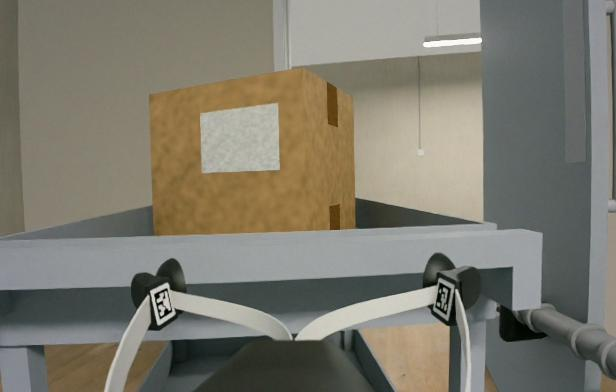

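Scene clock: 879.23 s.
earlier move: r2 done
r1.base_odometry: x=-1.939 y=+1.559 heading=+0.133
r1.turned_by_wheels: +0.000
r1.turned_by_imu: +0.000
r1.base_tilt: forward=-1.6 right=+1.3
r1.lidar_m: 0.25 1.56 0.44 0.41 0.43 0.98 3.68 2.15 1.88 1.91 1.41 0.25
r1.base_status: not commanded
r1.joint_positions: lift_m=+0.300 arm_m=+0.250 wrist_yaw_rad=+0.001 wrist_pitch_rad=+0.002 wrist_roll_rad=+0.000 gripper_m=+0.001
r1.joint_status: not commanded
r1.measured_speeds: all 0
r1.motor_effort: lift_m=+20(20) arm_m=-7(7) wheel_0=+7(8) wheel_1=+0(1) wheel_2=+8(8)
r1.servo_current: wrist_yaw_rad=52(65) wrist_pitch_rad=46(52) wrist_roll_rad=39(72) gripper_m=52(52)
r1.contact_limits: strafe_m 0.6
r1.hand_pose: x=+0.7097 y=-0.0871 z=+0.4775 quat_wxyz=(+1.000, +0.000, +0.001, +0.001) (m; r1's base frame)
r1.wrist_depth_mm: - - - - - 466 - / 1042 - - - - 362 - / 1025 - - - - 375 159 / 1025 - - - - 382 - / 1042 - - - - 384 181 / 1025 1708 1464 203 1661 382 180 / 1042 1078 187 183 155 244 -
r2.base_odometry: x=-0.944 y=-1.854 heading=-1.923
r2.turned_by_wheels: +0.000
r2.turned_by_imu: +0.000
r2.base_tilt: forward=-0.7 right=+0.0
r2.lidar_m: 0.62 0.63 2.40 2.39 2.67 3.48 3.48 2.89 2.37 2.37 2.64 0.71
r2.base_status: done
r2.joint_positions: lift_m=+0.678 arm_m=+0.128 wrist_yaw_rad=-0.002 wrist_pitch_rad=+0.006 wrist_roll_rad=+0.002 gripper_m=+0.141
r2.joint_status: not commanded
r2.measured_speeds: all 0
r2.motor_effort: lift_m=+14(14) arm_m=+4(5) wheel_0=-3(8) wheel_1=-5(7) wheel_2=+5(11)
r2.servo_current: wrist_yaw_rad=52(59) wrist_pitch_rad=39(52) wrist_roll_rad=52(59) gripper_m=52(59)
r2.contact_limits: arm_m 0.2
r2.hand_pose: x=+0.5871 y=-0.0879 z=+0.8549 quat_wxyz=(+1.000, +0.001, +0.003, -0.001) (m; r2's base frame)
r2.wrist_depth_mm: - - - - - - - / - - - 750 - - 904 / - - 640 597 - - 904 / - - 654 603 - - - / 283 289 298 306 320 319 - / 340 218 355 359 370 204 820 / 364 1808 - - 1808 392 -
wait: 1.20 of 2 s (r2 has come to rest)
pictures: none

Scene clock: 879.73 s.
move: r2 moving
r1: as last shown
r1.base_tilt: forward=-1.5 right=+1.2
r1.lidar_m: 0.25 1.57 0.42 0.41 0.43 0.81 3.69 2.16 1.89 1.90 1.42 0.25
r1.motor_effort: lift_m=+20(20) arm_m=-7(7) wheel_0=+7(8) wheel_1=+0(0) wheel_2=+8(8)
r1.servo_current: wrist_yaw_rad=59(59) wrist_pitch_rad=39(52) wrist_roll_rad=39(65) gripper_m=46(52)
r1.contact_limits: strafe_m 0.6
r1.wrist_depth_mm: - - - - - 462 - / 1042 - - - - 364 - / 1025 - - - - 375 160 / 1025 - - - - 382 - / 1042 - - - - 379 182 / 1025 1756 1499 202 1661 379 180 / 1042 1098 188 182 156 242 -
r2.base_odometry: x=-0.944 y=-1.854 heading=-2.035
r2.turned_by_wheels: -0.112
r2.turned_by_imu: -0.109
r2.base_tilt: forward=-0.7 right=+0.1
r2.lidar_m: 0.63 0.62 2.46 2.37 2.54 3.59 3.52 3.14 2.38 2.36 2.52 0.99
r2.base_status: rotate_rad moving
r2.joint_positions: lift_m=+0.678 arm_m=+0.128 wrist_yaw_rad=-0.002 wrist_pitch_rad=+0.006 wrist_roll_rad=+0.002 gripper_m=+0.141
r2.joint_status: not commanded
r2.measured_speeds: translate_m=+0.001 strafe_m=-0.001 rotate_rad=-0.285 lift_m=+0.000 arm_m=+0.000 wrist_yaw_rad=+0.000 wrist_pitch_rad=+0.000 wrist_roll_rad=+0.000
r2.motor_effort: lift_m=+14(14) arm_m=+4(5) wheel_0=+6(11) wheel_1=+5(8) wheel_2=+5(9)
r2.servo_current: wrist_yaw_rad=46(59) wrist_pitch_rad=46(52) wrist_roll_rad=52(59) gripper_m=59(59)
r2.contact_limits: arm_m 0.2
r2.hand_pose: x=+0.5871 y=-0.0879 z=+0.8549 quat_wxyz=(+1.000, +0.001, +0.003, -0.001) (m; r2's base frame)
r2.wrist_depth_mm: - - - - - - - / - - 627 - - - - / - 654 603 - - - - / - 661 615 788 - - - / 285 297 314 338 345 - - / 338 218 366 379 198 187 - / 1921 1863 - - - - 691
pictures: none

Scene clock: 880.30 s.
earlier move: r2 done
r1.base_odometry: x=-1.939 y=+1.559 heading=+0.133
r1.turned_by_wheels: +0.000
r1.turned_by_imu: +0.000
r1.base_tilt: forward=-1.6 right=+1.3
r1.lidar_m: 0.25 1.55 0.41 0.40 0.42 0.79 3.67 2.16 1.89 1.90 1.40 0.25
r1.base_status: not commanded
r1.joint_positions: lift_m=+0.300 arm_m=+0.250 wrist_yaw_rad=+0.001 wrist_pitch_rad=+0.002 wrist_roll_rad=+0.000 gripper_m=+0.001
r1.joint_status: not commanded
r1.measured_speeds: all 0
r1.motor_effort: lift_m=+20(20) arm_m=-7(7) wheel_0=+8(8) wheel_1=+0(1) wheel_2=+8(8)
r1.servo_current: wrist_yaw_rad=46(59) wrist_pitch_rad=39(52) wrist_roll_rad=46(65) gripper_m=39(52)
r1.contact_limits: strafe_m 0.6
r1.hand_pose: x=+0.7097 y=-0.0871 z=+0.4775 quat_wxyz=(+1.000, +0.000, +0.001, +0.001) (m; r1's base frame)
r1.wrist_depth_mm: - - - - - 466 - / 1025 - - - - 364 - / 1008 - - - - 373 160 / 1025 - - - - 382 - / 1060 - - - - 379 181 / 1042 1808 1464 204 1661 379 180 / 1025 1078 188 183 155 244 -
r2.base_odometry: x=-0.944 y=-1.854 heading=-2.072
r2.turned_by_wheels: -0.037
r2.turned_by_imu: -0.036
r2.base_tilt: forward=-0.7 right=+0.1
r2.lidar_m: 0.64 0.63 2.43 2.38 2.53 3.53 3.56 3.30 2.42 2.36 2.48 0.98
r2.base_status: done
r2.joint_positions: lift_m=+0.678 arm_m=+0.128 wrist_yaw_rad=-0.002 wrist_pitch_rad=+0.006 wrist_roll_rad=+0.002 gripper_m=+0.141
r2.joint_status: not commanded
r2.measured_speeds: all 0
r2.motor_effort: lift_m=+14(14) arm_m=+4(5) wheel_0=+4(11) wheel_1=+4(8) wheel_2=+5(9)
r2.servo_current: wrist_yaw_rad=46(59) wrist_pitch_rad=46(52) wrist_roll_rad=52(59) gripper_m=52(59)
r2.contact_limits: arm_m 0.2
r2.hand_pose: x=+0.5871 y=-0.0879 z=+0.8549 quat_wxyz=(+1.000, +0.001, +0.003, -0.001) (m; r2's base frame)
r2.wrist_depth_mm: - - - - - 946 - / - - 699 - - 946 - / - 627 603 - - 960 - / - 634 603 - - - - / 289 303 325 347 357 - - / 336 204 216 389 212 187 - / 1921 - - - - - -
wait: 0.57 of 2 s (r2 has come to rest)
pictures: r1_head_camera, r2_head_camera, r2_wrist_camera
Images, in order (width x height): r1_head_camera 420x560, r2_head_camera 420x560, r2_wrist_camera 616x392.

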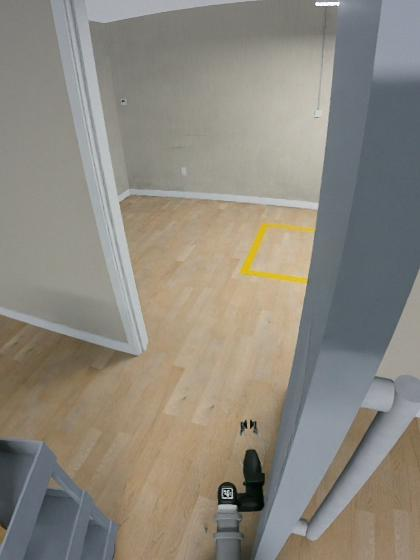

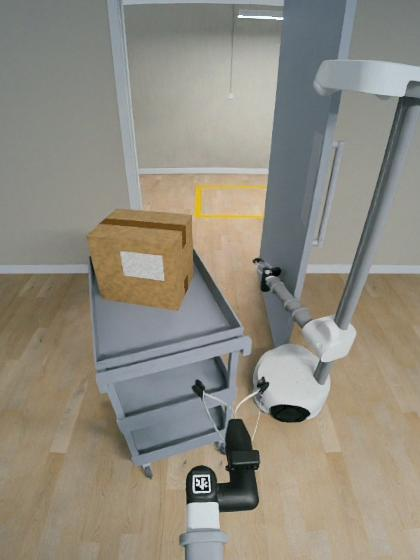

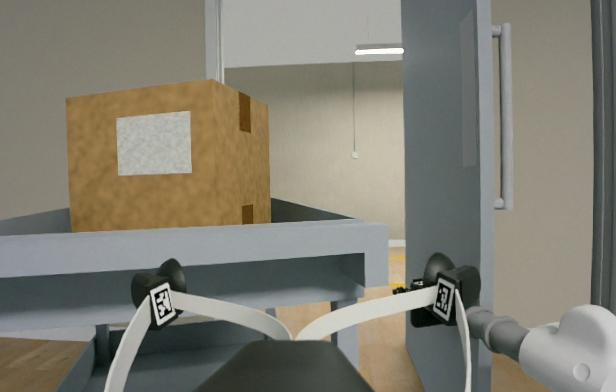

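Emit:
move --blocking false --r2 '{"base": {"translate_m": -0.07}, "pace": "default"}'

Emit:
wait --seconds 2

Emit:
move --blocking false --r2 '{"base": {"strafe_m": 0.25}, "pace": "default"}'

Emit:
wait --seconds 3 --cameras '["r2_head_camera", "r2_wrist_camera"]'

Scene clock: 907.63 s.
move: r2 moving
r1: as last shown
r1.base_tilt: forward=-1.6 right=+1.2
r1.lidar_m: 0.25 1.55 0.45 0.40 0.42 0.79 3.67 2.16 1.90 1.89 1.40 0.25
r1.motor_effort: lift_m=+20(20) arm_m=-7(7) wheel_0=+7(8) wheel_1=+0(1) wheel_2=+8(8)
r1.servo_current: wrist_yaw_rad=39(65) wrist_pitch_rad=46(46) wrist_roll_rad=59(65) gripper_m=46(52)
r1.contact_limits: strafe_m 0.6
r1.wrist_depth_mm: - - - - - 466 - / 1025 - - - - 364 - / 1025 - - - - 375 160 / 1008 - - - - 379 - / 1060 - - - - 384 181 / 1060 1756 1499 203 1756 379 180 / 1060 1098 187 183 156 243 -
r2.base_odometry: x=-0.929 y=-1.827 heading=-2.072
r2.turned_by_wheels: +0.000
r2.turned_by_imu: +0.000
r2.base_tilt: forward=-0.7 right=+0.1
r2.lidar_m: 0.67 0.65 2.46 2.38 2.53 3.55 3.49 3.25 2.43 2.36 2.46 0.97
r2.base_status: translate_m moving
r2.joint_positions: lift_m=+0.678 arm_m=+0.128 wrist_yaw_rad=-0.002 wrist_pitch_rad=+0.006 wrist_roll_rad=+0.002 gripper_m=+0.141
r2.joint_status: not commanded
r2.measured_speeds: translate_m=-0.122 strafe_m=-0.001 rotate_rad=+0.000 lift_m=+0.000 arm_m=+0.000 wrist_yaw_rad=+0.000 wrist_pitch_rad=+0.000 wrist_roll_rad=+0.000
r2.motor_effort: lift_m=+14(14) arm_m=+4(5) wheel_0=-8(8) wheel_1=-9(9) wheel_2=+12(14)
r2.servo_current: wrist_yaw_rad=46(52) wrist_pitch_rad=46(52) wrist_roll_rad=52(59) gripper_m=52(59)
r2.contact_limits: arm_m 0.2
r2.hand_pose: x=+0.5871 y=-0.0879 z=+0.8549 quat_wxyz=(+1.000, +0.001, +0.003, -0.001) (m; r2's base frame)
r2.wrist_depth_mm: - - - - - - - / - - - - - 991 - / - 654 627 - - 991 - / - 661 634 - - - - / 309 329 351 415 384 - - / 366 217 196 166 199 187 - / 1921 - - - - - -
pictures: none

Scene clock: 908.47 s.
earlier move: r2 done
r1.base_odometry: x=-1.939 y=+1.559 heading=+0.133
r1.turned_by_wheels: +0.000
r1.turned_by_imu: +0.000
r1.base_tilt: forward=-1.5 right=+1.3
r1.lidar_m: 0.25 1.58 0.44 0.41 0.42 0.81 3.69 2.16 1.89 1.90 1.41 0.25
r1.base_status: not commanded
r1.joint_positions: lift_m=+0.300 arm_m=+0.250 wrist_yaw_rad=+0.001 wrist_pitch_rad=+0.002 wrist_roll_rad=+0.000 gripper_m=+0.001
r1.joint_status: not commanded
r1.measured_speeds: all 0
r1.motor_effort: lift_m=+20(20) arm_m=-7(7) wheel_0=+7(8) wheel_1=+0(1) wheel_2=+8(8)
r1.servo_current: wrist_yaw_rad=52(72) wrist_pitch_rad=33(46) wrist_roll_rad=46(65) gripper_m=46(52)
r1.contact_limits: strafe_m 0.6
r1.hand_pose: x=+0.7097 y=-0.0871 z=+0.4775 quat_wxyz=(+1.000, +0.000, +0.001, +0.001) (m; r1's base frame)
r1.wrist_depth_mm: - - - - - 469 - / 1042 - - - - 364 - / 1008 - - - - 375 160 / 1025 - - - - 379 - / 1042 - - - - 382 182 / 1025 1708 1464 203 1661 379 181 / 1042 1078 187 183 155 243 -
r2.base_odometry: x=-0.911 y=-1.793 heading=-2.072
r2.turned_by_wheels: +0.000
r2.turned_by_imu: +0.000
r2.base_tilt: forward=-0.7 right=+0.1
r2.lidar_m: 0.70 0.71 2.45 2.38 2.52 3.50 3.46 3.26 2.44 2.34 2.48 1.03
r2.base_status: done
r2.joint_positions: lift_m=+0.678 arm_m=+0.128 wrist_yaw_rad=-0.002 wrist_pitch_rad=+0.006 wrist_roll_rad=+0.002 gripper_m=+0.141
r2.joint_status: not commanded
r2.measured_speeds: all 0
r2.motor_effort: lift_m=+14(14) arm_m=+4(5) wheel_0=-3(9) wheel_1=-4(9) wheel_2=+4(14)
r2.servo_current: wrist_yaw_rad=46(59) wrist_pitch_rad=46(52) wrist_roll_rad=39(65) gripper_m=59(59)
r2.contact_limits: arm_m 0.2
r2.hand_pose: x=+0.5871 y=-0.0879 z=+0.8549 quat_wxyz=(+1.000, +0.001, +0.003, -0.001) (m; r2's base frame)
r2.wrist_depth_mm: - - - - - - - / - - - - - 1025 707 / - 707 668 - - 1060 707 / - 715 676 - - - 707 / 387 364 433 459 1205 - 723 / - 404 191 492 198 189 - / 1983 - - - - 1756 -
wait: 0.83 of 2 s (r2 has come to rest)
pictures: none

Scene clock: 908.97 s.
move: r2 moving
r1: as last shown
r1.base_tilt: forward=-1.6 right=+1.3
r1.lidar_m: 0.25 1.58 0.40 0.40 0.42 0.89 3.67 2.18 1.88 1.88 1.39 0.25
r1.motor_effort: lift_m=+20(20) arm_m=-7(7) wheel_0=+8(8) wheel_1=+0(0) wheel_2=+8(8)
r1.servo_current: wrist_yaw_rad=59(65) wrist_pitch_rad=39(46) wrist_roll_rad=46(59) gripper_m=52(52)
r1.contact_limits: strafe_m 0.6
r1.wrist_depth_mm: - - - - - 469 - / 1060 - - - - 366 - / 1025 - - - - 375 160 / 1008 - - - - 377 - / 1042 - - - - 387 182 / 1025 1708 1464 202 1708 379 181 / 1042 1078 188 183 156 245 -
r2.base_odometry: x=-0.879 y=-1.810 heading=-2.072
r2.turned_by_wheels: +0.000
r2.turned_by_imu: +0.000
r2.base_tilt: forward=-0.7 right=+0.1
r2.lidar_m: 0.70 0.68 2.42 2.35 2.47 3.48 3.47 3.31 2.45 2.39 2.51 1.04
r2.base_status: strafe_m moving
r2.joint_positions: lift_m=+0.678 arm_m=+0.128 wrist_yaw_rad=-0.002 wrist_pitch_rad=+0.006 wrist_roll_rad=+0.002 gripper_m=+0.141
r2.joint_status: not commanded
r2.measured_speeds: translate_m=-0.001 strafe_m=+0.140 rotate_rad=+0.007 lift_m=+0.000 arm_m=+0.000 wrist_yaw_rad=+0.000 wrist_pitch_rad=+0.000 wrist_roll_rad=+0.000
r2.motor_effort: lift_m=+14(14) arm_m=+5(5) wheel_0=-12(13) wheel_1=+10(11) wheel_2=-1(3)
r2.servo_current: wrist_yaw_rad=65(65) wrist_pitch_rad=46(52) wrist_roll_rad=39(59) gripper_m=52(52)
r2.contact_limits: arm_m 0.2
r2.hand_pose: x=+0.5871 y=-0.0879 z=+0.8549 quat_wxyz=(+1.000, +0.001, +0.003, -0.001) (m; r2's base frame)
r2.wrist_depth_mm: - - - - - - - / - - - - - 1008 - / - 715 676 - - 1042 - / - 723 683 842 - - - / 379 362 382 449 424 - - / 397 219 190 1025 211 204 - / 1708 - - - - - -
pictures: none

Scene clock: 910.63 s.
earlier move: r2 done
r1.base_odometry: x=-1.939 y=+1.559 heading=+0.133
r1.turned_by_wheels: +0.000
r1.turned_by_imu: +0.000
r1.base_tilt: forward=-1.6 right=+1.2
r1.lidar_m: 0.25 1.58 0.45 0.41 0.44 1.19 3.67 2.17 1.89 1.90 1.39 0.25
r1.base_status: not commanded
r1.joint_positions: lift_m=+0.300 arm_m=+0.250 wrist_yaw_rad=+0.001 wrist_pitch_rad=+0.002 wrist_roll_rad=+0.000 gripper_m=+0.001
r1.joint_status: not commanded
r1.measured_speeds: all 0
r1.motor_effort: lift_m=+20(20) arm_m=-7(7) wheel_0=+7(8) wheel_1=+0(0) wheel_2=+8(8)
r1.servo_current: wrist_yaw_rad=39(65) wrist_pitch_rad=39(52) wrist_roll_rad=52(78) gripper_m=46(52)
r1.contact_limits: strafe_m 0.6
r1.hand_pose: x=+0.7097 y=-0.0871 z=+0.4775 quat_wxyz=(+1.000, +0.000, +0.001, +0.001) (m; r1's base frame)
r1.wrist_depth_mm: - - - - - 462 - / 1042 - - - - 364 - / 1025 - - - - 375 160 / 1008 - - - - 379 - / 1025 - - - - 382 182 / 1025 1756 1464 203 1661 379 180 / 1042 1098 188 183 155 244 -
r2.base_odometry: x=-0.692 y=-1.913 heading=-2.072
r2.turned_by_wheels: +0.000
r2.turned_by_imu: +0.000
r2.base_tilt: forward=-0.6 right=+0.1
r2.lidar_m: 0.67 2.52 2.21 2.14 2.27 3.19 3.48 3.58 2.70 2.62 2.76 0.76
r2.base_status: done
r2.joint_positions: lift_m=+0.678 arm_m=+0.128 wrist_yaw_rad=-0.002 wrist_pitch_rad=+0.006 wrist_roll_rad=+0.002 gripper_m=+0.141
r2.joint_status: not commanded
r2.measured_speeds: all 0
r2.motor_effort: lift_m=+15(15) arm_m=+4(5) wheel_0=-1(13) wheel_1=+2(12) wheel_2=+0(3)
r2.servo_current: wrist_yaw_rad=39(65) wrist_pitch_rad=46(52) wrist_roll_rad=59(59) gripper_m=52(59)
r2.contact_limits: arm_m 0.2
r2.hand_pose: x=+0.5871 y=-0.0879 z=+0.8549 quat_wxyz=(+1.000, +0.001, +0.003, -0.001) (m; r2's base frame)
r2.wrist_depth_mm: - - - - - - - / - - - - - - 1025 / - - 732 661 - - 1025 / - - 732 683 654 585 - / - - 315 342 364 384 415 / - - 216 387 196 189 - / 1921 1808 377 - - - -
wait: 1.67 of 3 s (r2 has come to rest)
pictures: r2_head_camera, r2_wrist_camera
Images, in order (width x height): r2_head_camera 420x560, r2_wrist_camera 616x392.

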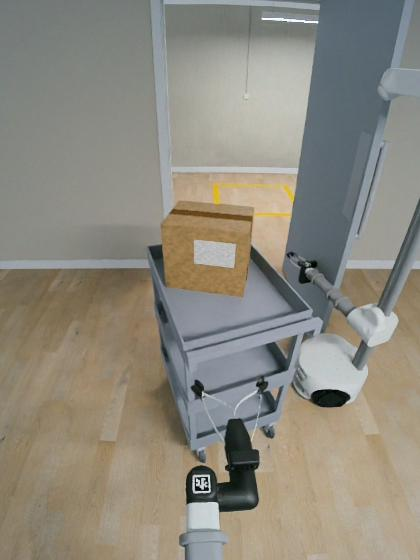

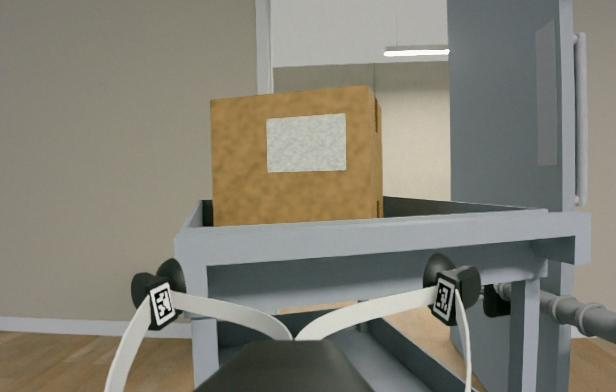

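Emit:
move --blocking false --r2 '{"base": {"strafe_m": -0.02}, "pace": "slow"}'

Emit:
wait --seconds 1

Emit:
move --blocking false --r2 '{"base": {"translate_m": 0.3}, "pace": "slow"}'

Emit:
wait --seconds 4.5 --cameras '["r2_head_camera", "r2_wrist_camera"]'

Scene clock: 931.23 s.
move: r2 moving
r1: as last shown
r1.base_tilt: forward=-1.6 right=+1.3
r1.lidar_m: 0.28 1.56 0.43 0.42 0.42 1.17 3.66 2.17 1.88 1.90 1.41 0.25
r1.servo_current: wrist_yaw_rad=33(65) wrist_pitch_rad=46(46) wrist_roll_rad=59(65) gripper_m=46(59)
r1.contact_limits: strafe_m 0.6
r1.wrist_depth_mm: - - - - - 466 - / 1025 - - - - 366 - / 1008 - - - - 375 159 / 1025 - - - - 382 - / 1042 - - - - 382 181 / 1025 1756 1430 203 1708 379 180 / 1025 1078 187 183 155 245 -
r2.base_odometry: x=-0.703 y=-1.906 heading=-2.072
r2.turned_by_wheels: +0.000
r2.turned_by_imu: +0.000
r2.base_tilt: forward=-0.7 right=+0.1
r2.lidar_m: 0.68 2.53 2.23 2.16 2.27 3.20 3.46 3.56 2.67 2.59 2.74 0.76
r2.base_status: strafe_m moving
r2.joint_positions: lift_m=+0.678 arm_m=+0.128 wrist_yaw_rad=-0.002 wrist_pitch_rad=+0.006 wrist_roll_rad=+0.002 gripper_m=+0.141
r2.joint_status: not commanded
r2.measured_speeds: translate_m=+0.000 strafe_m=-0.043 rotate_rad=-0.001 lift_m=+0.000 arm_m=+0.000 wrist_yaw_rad=+0.000 wrist_pitch_rad=+0.000 wrist_roll_rad=+0.000
r2.motor_effort: lift_m=+14(15) arm_m=+4(5) wheel_0=+9(9) wheel_1=-5(8) wheel_2=+0(1)
r2.servo_current: wrist_yaw_rad=46(59) wrist_pitch_rad=52(52) wrist_roll_rad=46(52) gripper_m=52(52)
r2.contact_limits: arm_m 0.2
r2.hand_pose: x=+0.5871 y=-0.0879 z=+0.8549 quat_wxyz=(+1.000, +0.001, +0.003, -0.001) (m; r2's base frame)
r2.wrist_depth_mm: - - - - - - - / - - - - - 1921 1025 / - - 715 676 - - 1025 / - - 723 676 732 569 - / - - 324 345 413 389 421 / - - 373 389 198 185 - / 1921 1756 377 - - - -
pictures: none

Scene clock: 931.87 s.
earlier move: r2 done
r1.base_odometry: x=-1.939 y=+1.559 heading=+0.133
r1.turned_by_wheels: +0.000
r1.turned_by_imu: +0.000
r1.base_tilt: forward=-1.6 right=+1.3
r1.lidar_m: 0.25 1.55 0.44 0.39 0.43 1.16 3.67 2.18 1.89 1.92 1.41 0.25
r1.base_status: not commanded
r1.joint_positions: lift_m=+0.300 arm_m=+0.250 wrist_yaw_rad=+0.001 wrist_pitch_rad=+0.002 wrist_roll_rad=+0.000 gripper_m=+0.001
r1.joint_status: not commanded
r1.measured_speeds: all 0
r1.motor_effort: lift_m=+20(20) arm_m=-7(7) wheel_0=+7(8) wheel_1=+0(0) wheel_2=+8(8)
r1.servo_current: wrist_yaw_rad=46(65) wrist_pitch_rad=46(46) wrist_roll_rad=46(65) gripper_m=46(59)
r1.contact_limits: strafe_m 0.6
r1.hand_pose: x=+0.7097 y=-0.0871 z=+0.4775 quat_wxyz=(+1.000, +0.000, +0.001, +0.001) (m; r1's base frame)
r1.wrist_depth_mm: - - - - - 469 - / 1042 - - - - 366 - / 1025 - - - - 373 159 / 1025 - - - - 379 - / 1042 - - - - 382 182 / 1025 1756 1499 204 1708 379 180 / 1042 1118 187 183 156 243 -
r2.base_odometry: x=-0.709 y=-1.903 heading=-2.072
r2.turned_by_wheels: +0.000
r2.turned_by_imu: +0.000
r2.base_tilt: forward=-0.7 right=+0.0
r2.lidar_m: 0.64 2.54 2.23 2.17 2.26 3.18 3.47 3.58 2.69 2.58 2.71 0.76
r2.base_status: done
r2.joint_positions: lift_m=+0.678 arm_m=+0.128 wrist_yaw_rad=-0.002 wrist_pitch_rad=+0.006 wrist_roll_rad=+0.002 gripper_m=+0.141
r2.joint_status: not commanded
r2.measured_speeds: all 0
r2.motor_effort: lift_m=+14(15) arm_m=+4(5) wheel_0=+5(9) wheel_1=-3(8) wheel_2=+0(1)
r2.servo_current: wrist_yaw_rad=39(59) wrist_pitch_rad=39(52) wrist_roll_rad=59(65) gripper_m=52(59)
r2.contact_limits: arm_m 0.2
r2.hand_pose: x=+0.5871 y=-0.0879 z=+0.8549 quat_wxyz=(+1.000, +0.001, +0.003, -0.001) (m; r2's base frame)
r2.wrist_depth_mm: - - - - - - - / - - - - - - 1025 / - - 715 668 - - 1008 / - - 707 676 - 585 - / - - 325 343 413 397 415 / - - 373 389 198 185 842 / 1863 1808 377 - - - -
wait: 0.63 of 1 s (r2 has come to rest)
pictures: none

Scene clock: 932.37 s.
move: r2 moving
r1: as last shown
r1.lidar_m: 0.25 1.58 0.42 0.40 0.43 1.14 3.67 2.16 1.89 1.90 1.39 0.25
r1.motor_effort: lift_m=+20(20) arm_m=-7(7) wheel_0=+7(8) wheel_1=+0(1) wheel_2=+8(8)
r1.servo_current: wrist_yaw_rad=72(72) wrist_pitch_rad=39(52) wrist_roll_rad=39(59) gripper_m=46(52)
r1.contact_limits: strafe_m 0.6
r1.wrist_depth_mm: - - - - - 462 - / 1042 - - - - 366 - / 1025 - - - - 377 160 / 1025 - - - - 379 - / 1042 - - - - 382 181 / 1042 1756 1430 203 1708 377 180 / 1025 1078 188 183 155 244 -
r2.base_odometry: x=-0.715 y=-1.914 heading=-2.072
r2.turned_by_wheels: +0.000
r2.turned_by_imu: +0.000
r2.base_tilt: forward=-0.7 right=+0.1
r2.lidar_m: 0.65 2.53 2.23 2.16 2.26 3.22 3.47 3.54 2.68 2.59 2.73 0.75
r2.base_status: translate_m moving
r2.joint_positions: lift_m=+0.678 arm_m=+0.128 wrist_yaw_rad=-0.002 wrist_pitch_rad=+0.006 wrist_roll_rad=+0.002 gripper_m=+0.141
r2.joint_status: not commanded
r2.measured_speeds: translate_m=+0.049 strafe_m=+0.000 rotate_rad=-0.003 lift_m=+0.000 arm_m=+0.000 wrist_yaw_rad=+0.000 wrist_pitch_rad=+0.000 wrist_roll_rad=+0.000
r2.motor_effort: lift_m=+14(15) arm_m=+4(5) wheel_0=+7(12) wheel_1=+7(7) wheel_2=-8(10)
r2.servo_current: wrist_yaw_rad=39(52) wrist_pitch_rad=39(52) wrist_roll_rad=52(52) gripper_m=46(52)
r2.contact_limits: arm_m 0.2
r2.hand_pose: x=+0.5871 y=-0.0879 z=+0.8549 quat_wxyz=(+1.000, +0.001, +0.003, -0.001) (m; r2's base frame)
r2.wrist_depth_mm: - - - - - - - / - - - - - - 991 / - - 707 654 - - 1025 / - - 707 661 - 580 - / - - 314 336 355 379 410 / - - 368 382 198 185 - / 1921 1808 366 - - - -
pictures: none

Scene clock: 936.13 s.
earlier move: r2 done
r1.base_odometry: x=-1.939 y=+1.559 heading=+0.133
r1.turned_by_wheels: +0.000
r1.turned_by_imu: +0.000
r1.base_tilt: forward=-1.6 right=+1.3
r1.lidar_m: 0.26 0.64 0.45 0.43 0.74 4.56 3.64 2.17 1.88 1.90 1.41 0.25
r1.base_status: not commanded
r1.joint_positions: lift_m=+0.300 arm_m=+0.250 wrist_yaw_rad=+0.001 wrist_pitch_rad=+0.002 wrist_roll_rad=+0.000 gripper_m=+0.001
r1.joint_status: not commanded
r1.measured_speeds: all 0
r1.motor_effort: lift_m=+20(20) arm_m=-7(7) wheel_0=+7(8) wheel_1=+0(1) wheel_2=+8(8)
r1.servo_current: wrist_yaw_rad=52(72) wrist_pitch_rad=39(52) wrist_roll_rad=52(59) gripper_m=52(52)
r1.contact_limits: strafe_m 0.6
r1.hand_pose: x=+0.7097 y=-0.0871 z=+0.4775 quat_wxyz=(+1.000, +0.000, +0.001, +0.001) (m; r1's base frame)
r1.wrist_depth_mm: - - - - - 466 - / 1042 - - - - 364 - / 1025 - - - - 373 160 / 1025 - - - - 382 - / 1042 - - - - 382 182 / 1025 1808 1464 204 1661 379 181 / 1025 1078 188 183 156 244 -
r2.base_odometry: x=-0.853 y=-2.166 heading=-2.072
r2.turned_by_wheels: +0.000
r2.turned_by_imu: +0.000
r2.base_tilt: forward=-0.7 right=+0.1
r2.lidar_m: 0.58 2.20 2.21 2.15 2.26 3.16 3.78 3.58 2.68 2.60 0.92 0.69
r2.base_status: done
r2.joint_positions: lift_m=+0.678 arm_m=+0.128 wrist_yaw_rad=-0.002 wrist_pitch_rad=+0.006 wrist_roll_rad=+0.002 gripper_m=+0.141
r2.joint_status: not commanded
r2.measured_speeds: all 0
r2.motor_effort: lift_m=+14(15) arm_m=+4(5) wheel_0=+3(12) wheel_1=+4(9) wheel_2=-5(15)
r2.servo_current: wrist_yaw_rad=52(59) wrist_pitch_rad=46(52) wrist_roll_rad=39(59) gripper_m=52(59)
r2.contact_limits: arm_m 0.2
r2.hand_pose: x=+0.5871 y=-0.0879 z=+0.8549 quat_wxyz=(+1.000, +0.001, +0.003, -0.001) (m; r2's base frame)
r2.wrist_depth_mm: - - - - - - - / - - 597 580 - - - / - 640 597 569 - - - / - 640 603 569 - - - / 246 243 256 267 278 294 303 / 285 236 309 322 336 320 788 / 293 1708 - - 1808 387 866
wait: 3.77 of 4.5 s (r2 has come to rest)
pictures: r2_head_camera, r2_wrist_camera
Images, in order (width x height): r2_head_camera 420x560, r2_wrist_camera 616x392.

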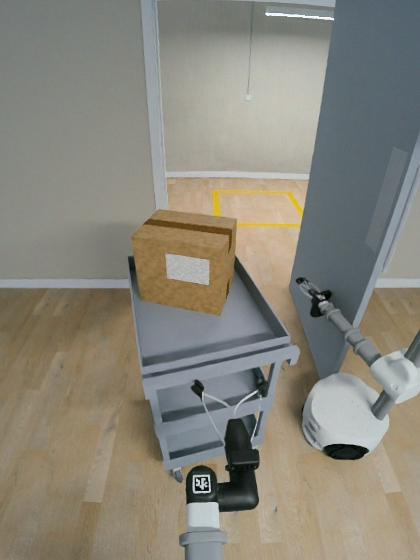

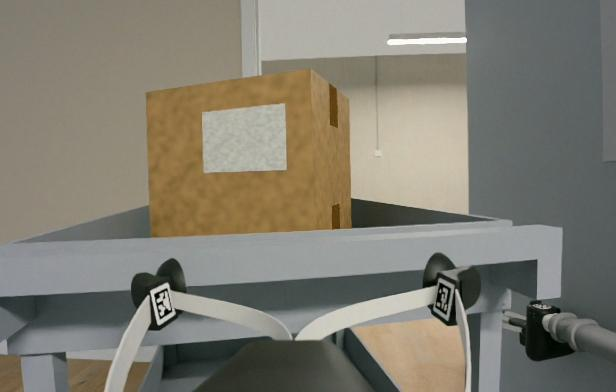

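Emit:
zoom_image --camera "r2_wrist_camera" --region '[0, 180, 308, 376]'

Emit:
zoom_image --camera "r2_wrist_camera" --region '[308, 180, 616, 376]'

Emit:
zoom_image --camera "r2_head_camera" --region '[100, 160, 330, 420]'

Scaled by 1.636.

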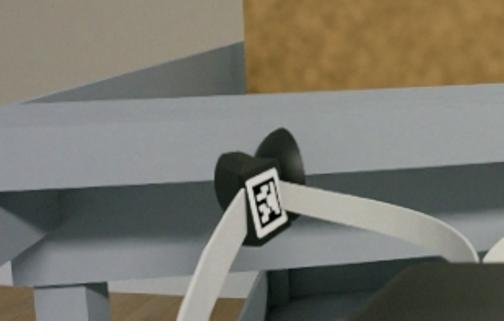

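Scaled by 1.636.

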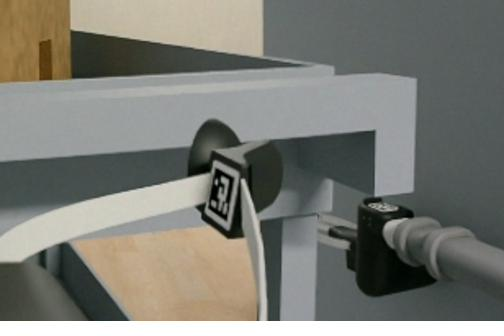

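Scaled by 1.938 from the camera's 420x560 image, which has a finer 1200x1600 frame.

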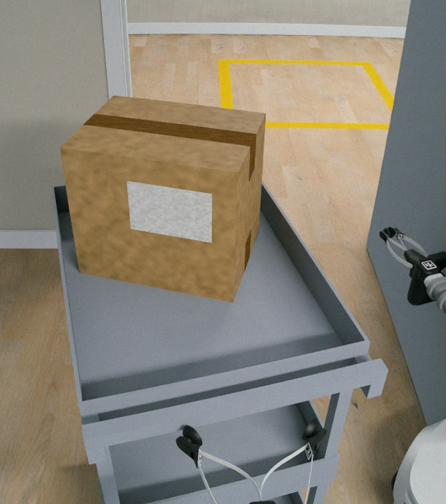

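Emit:
zoom_image --camera "r2_head_camera" --region '[190, 160, 330, 260]'

Emit:
zoom_image --camera "r2_head_camera" --region '[0, 250, 420, 330]'

Scaled by 3.600 from the camera's 420x560 image, which has a finer 1200x1600 frame.

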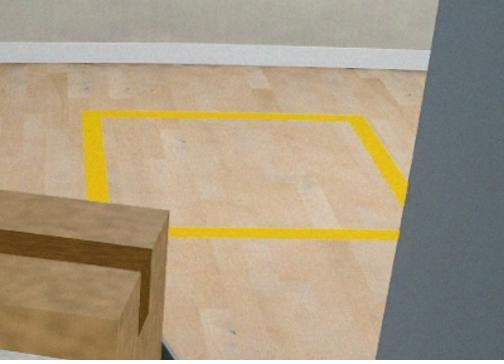

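Scaled by 1.200 from the camera's 420x560 image, which has a finer 1200x1600 frame.

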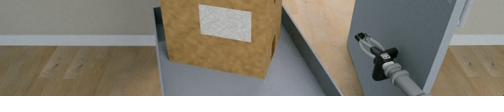

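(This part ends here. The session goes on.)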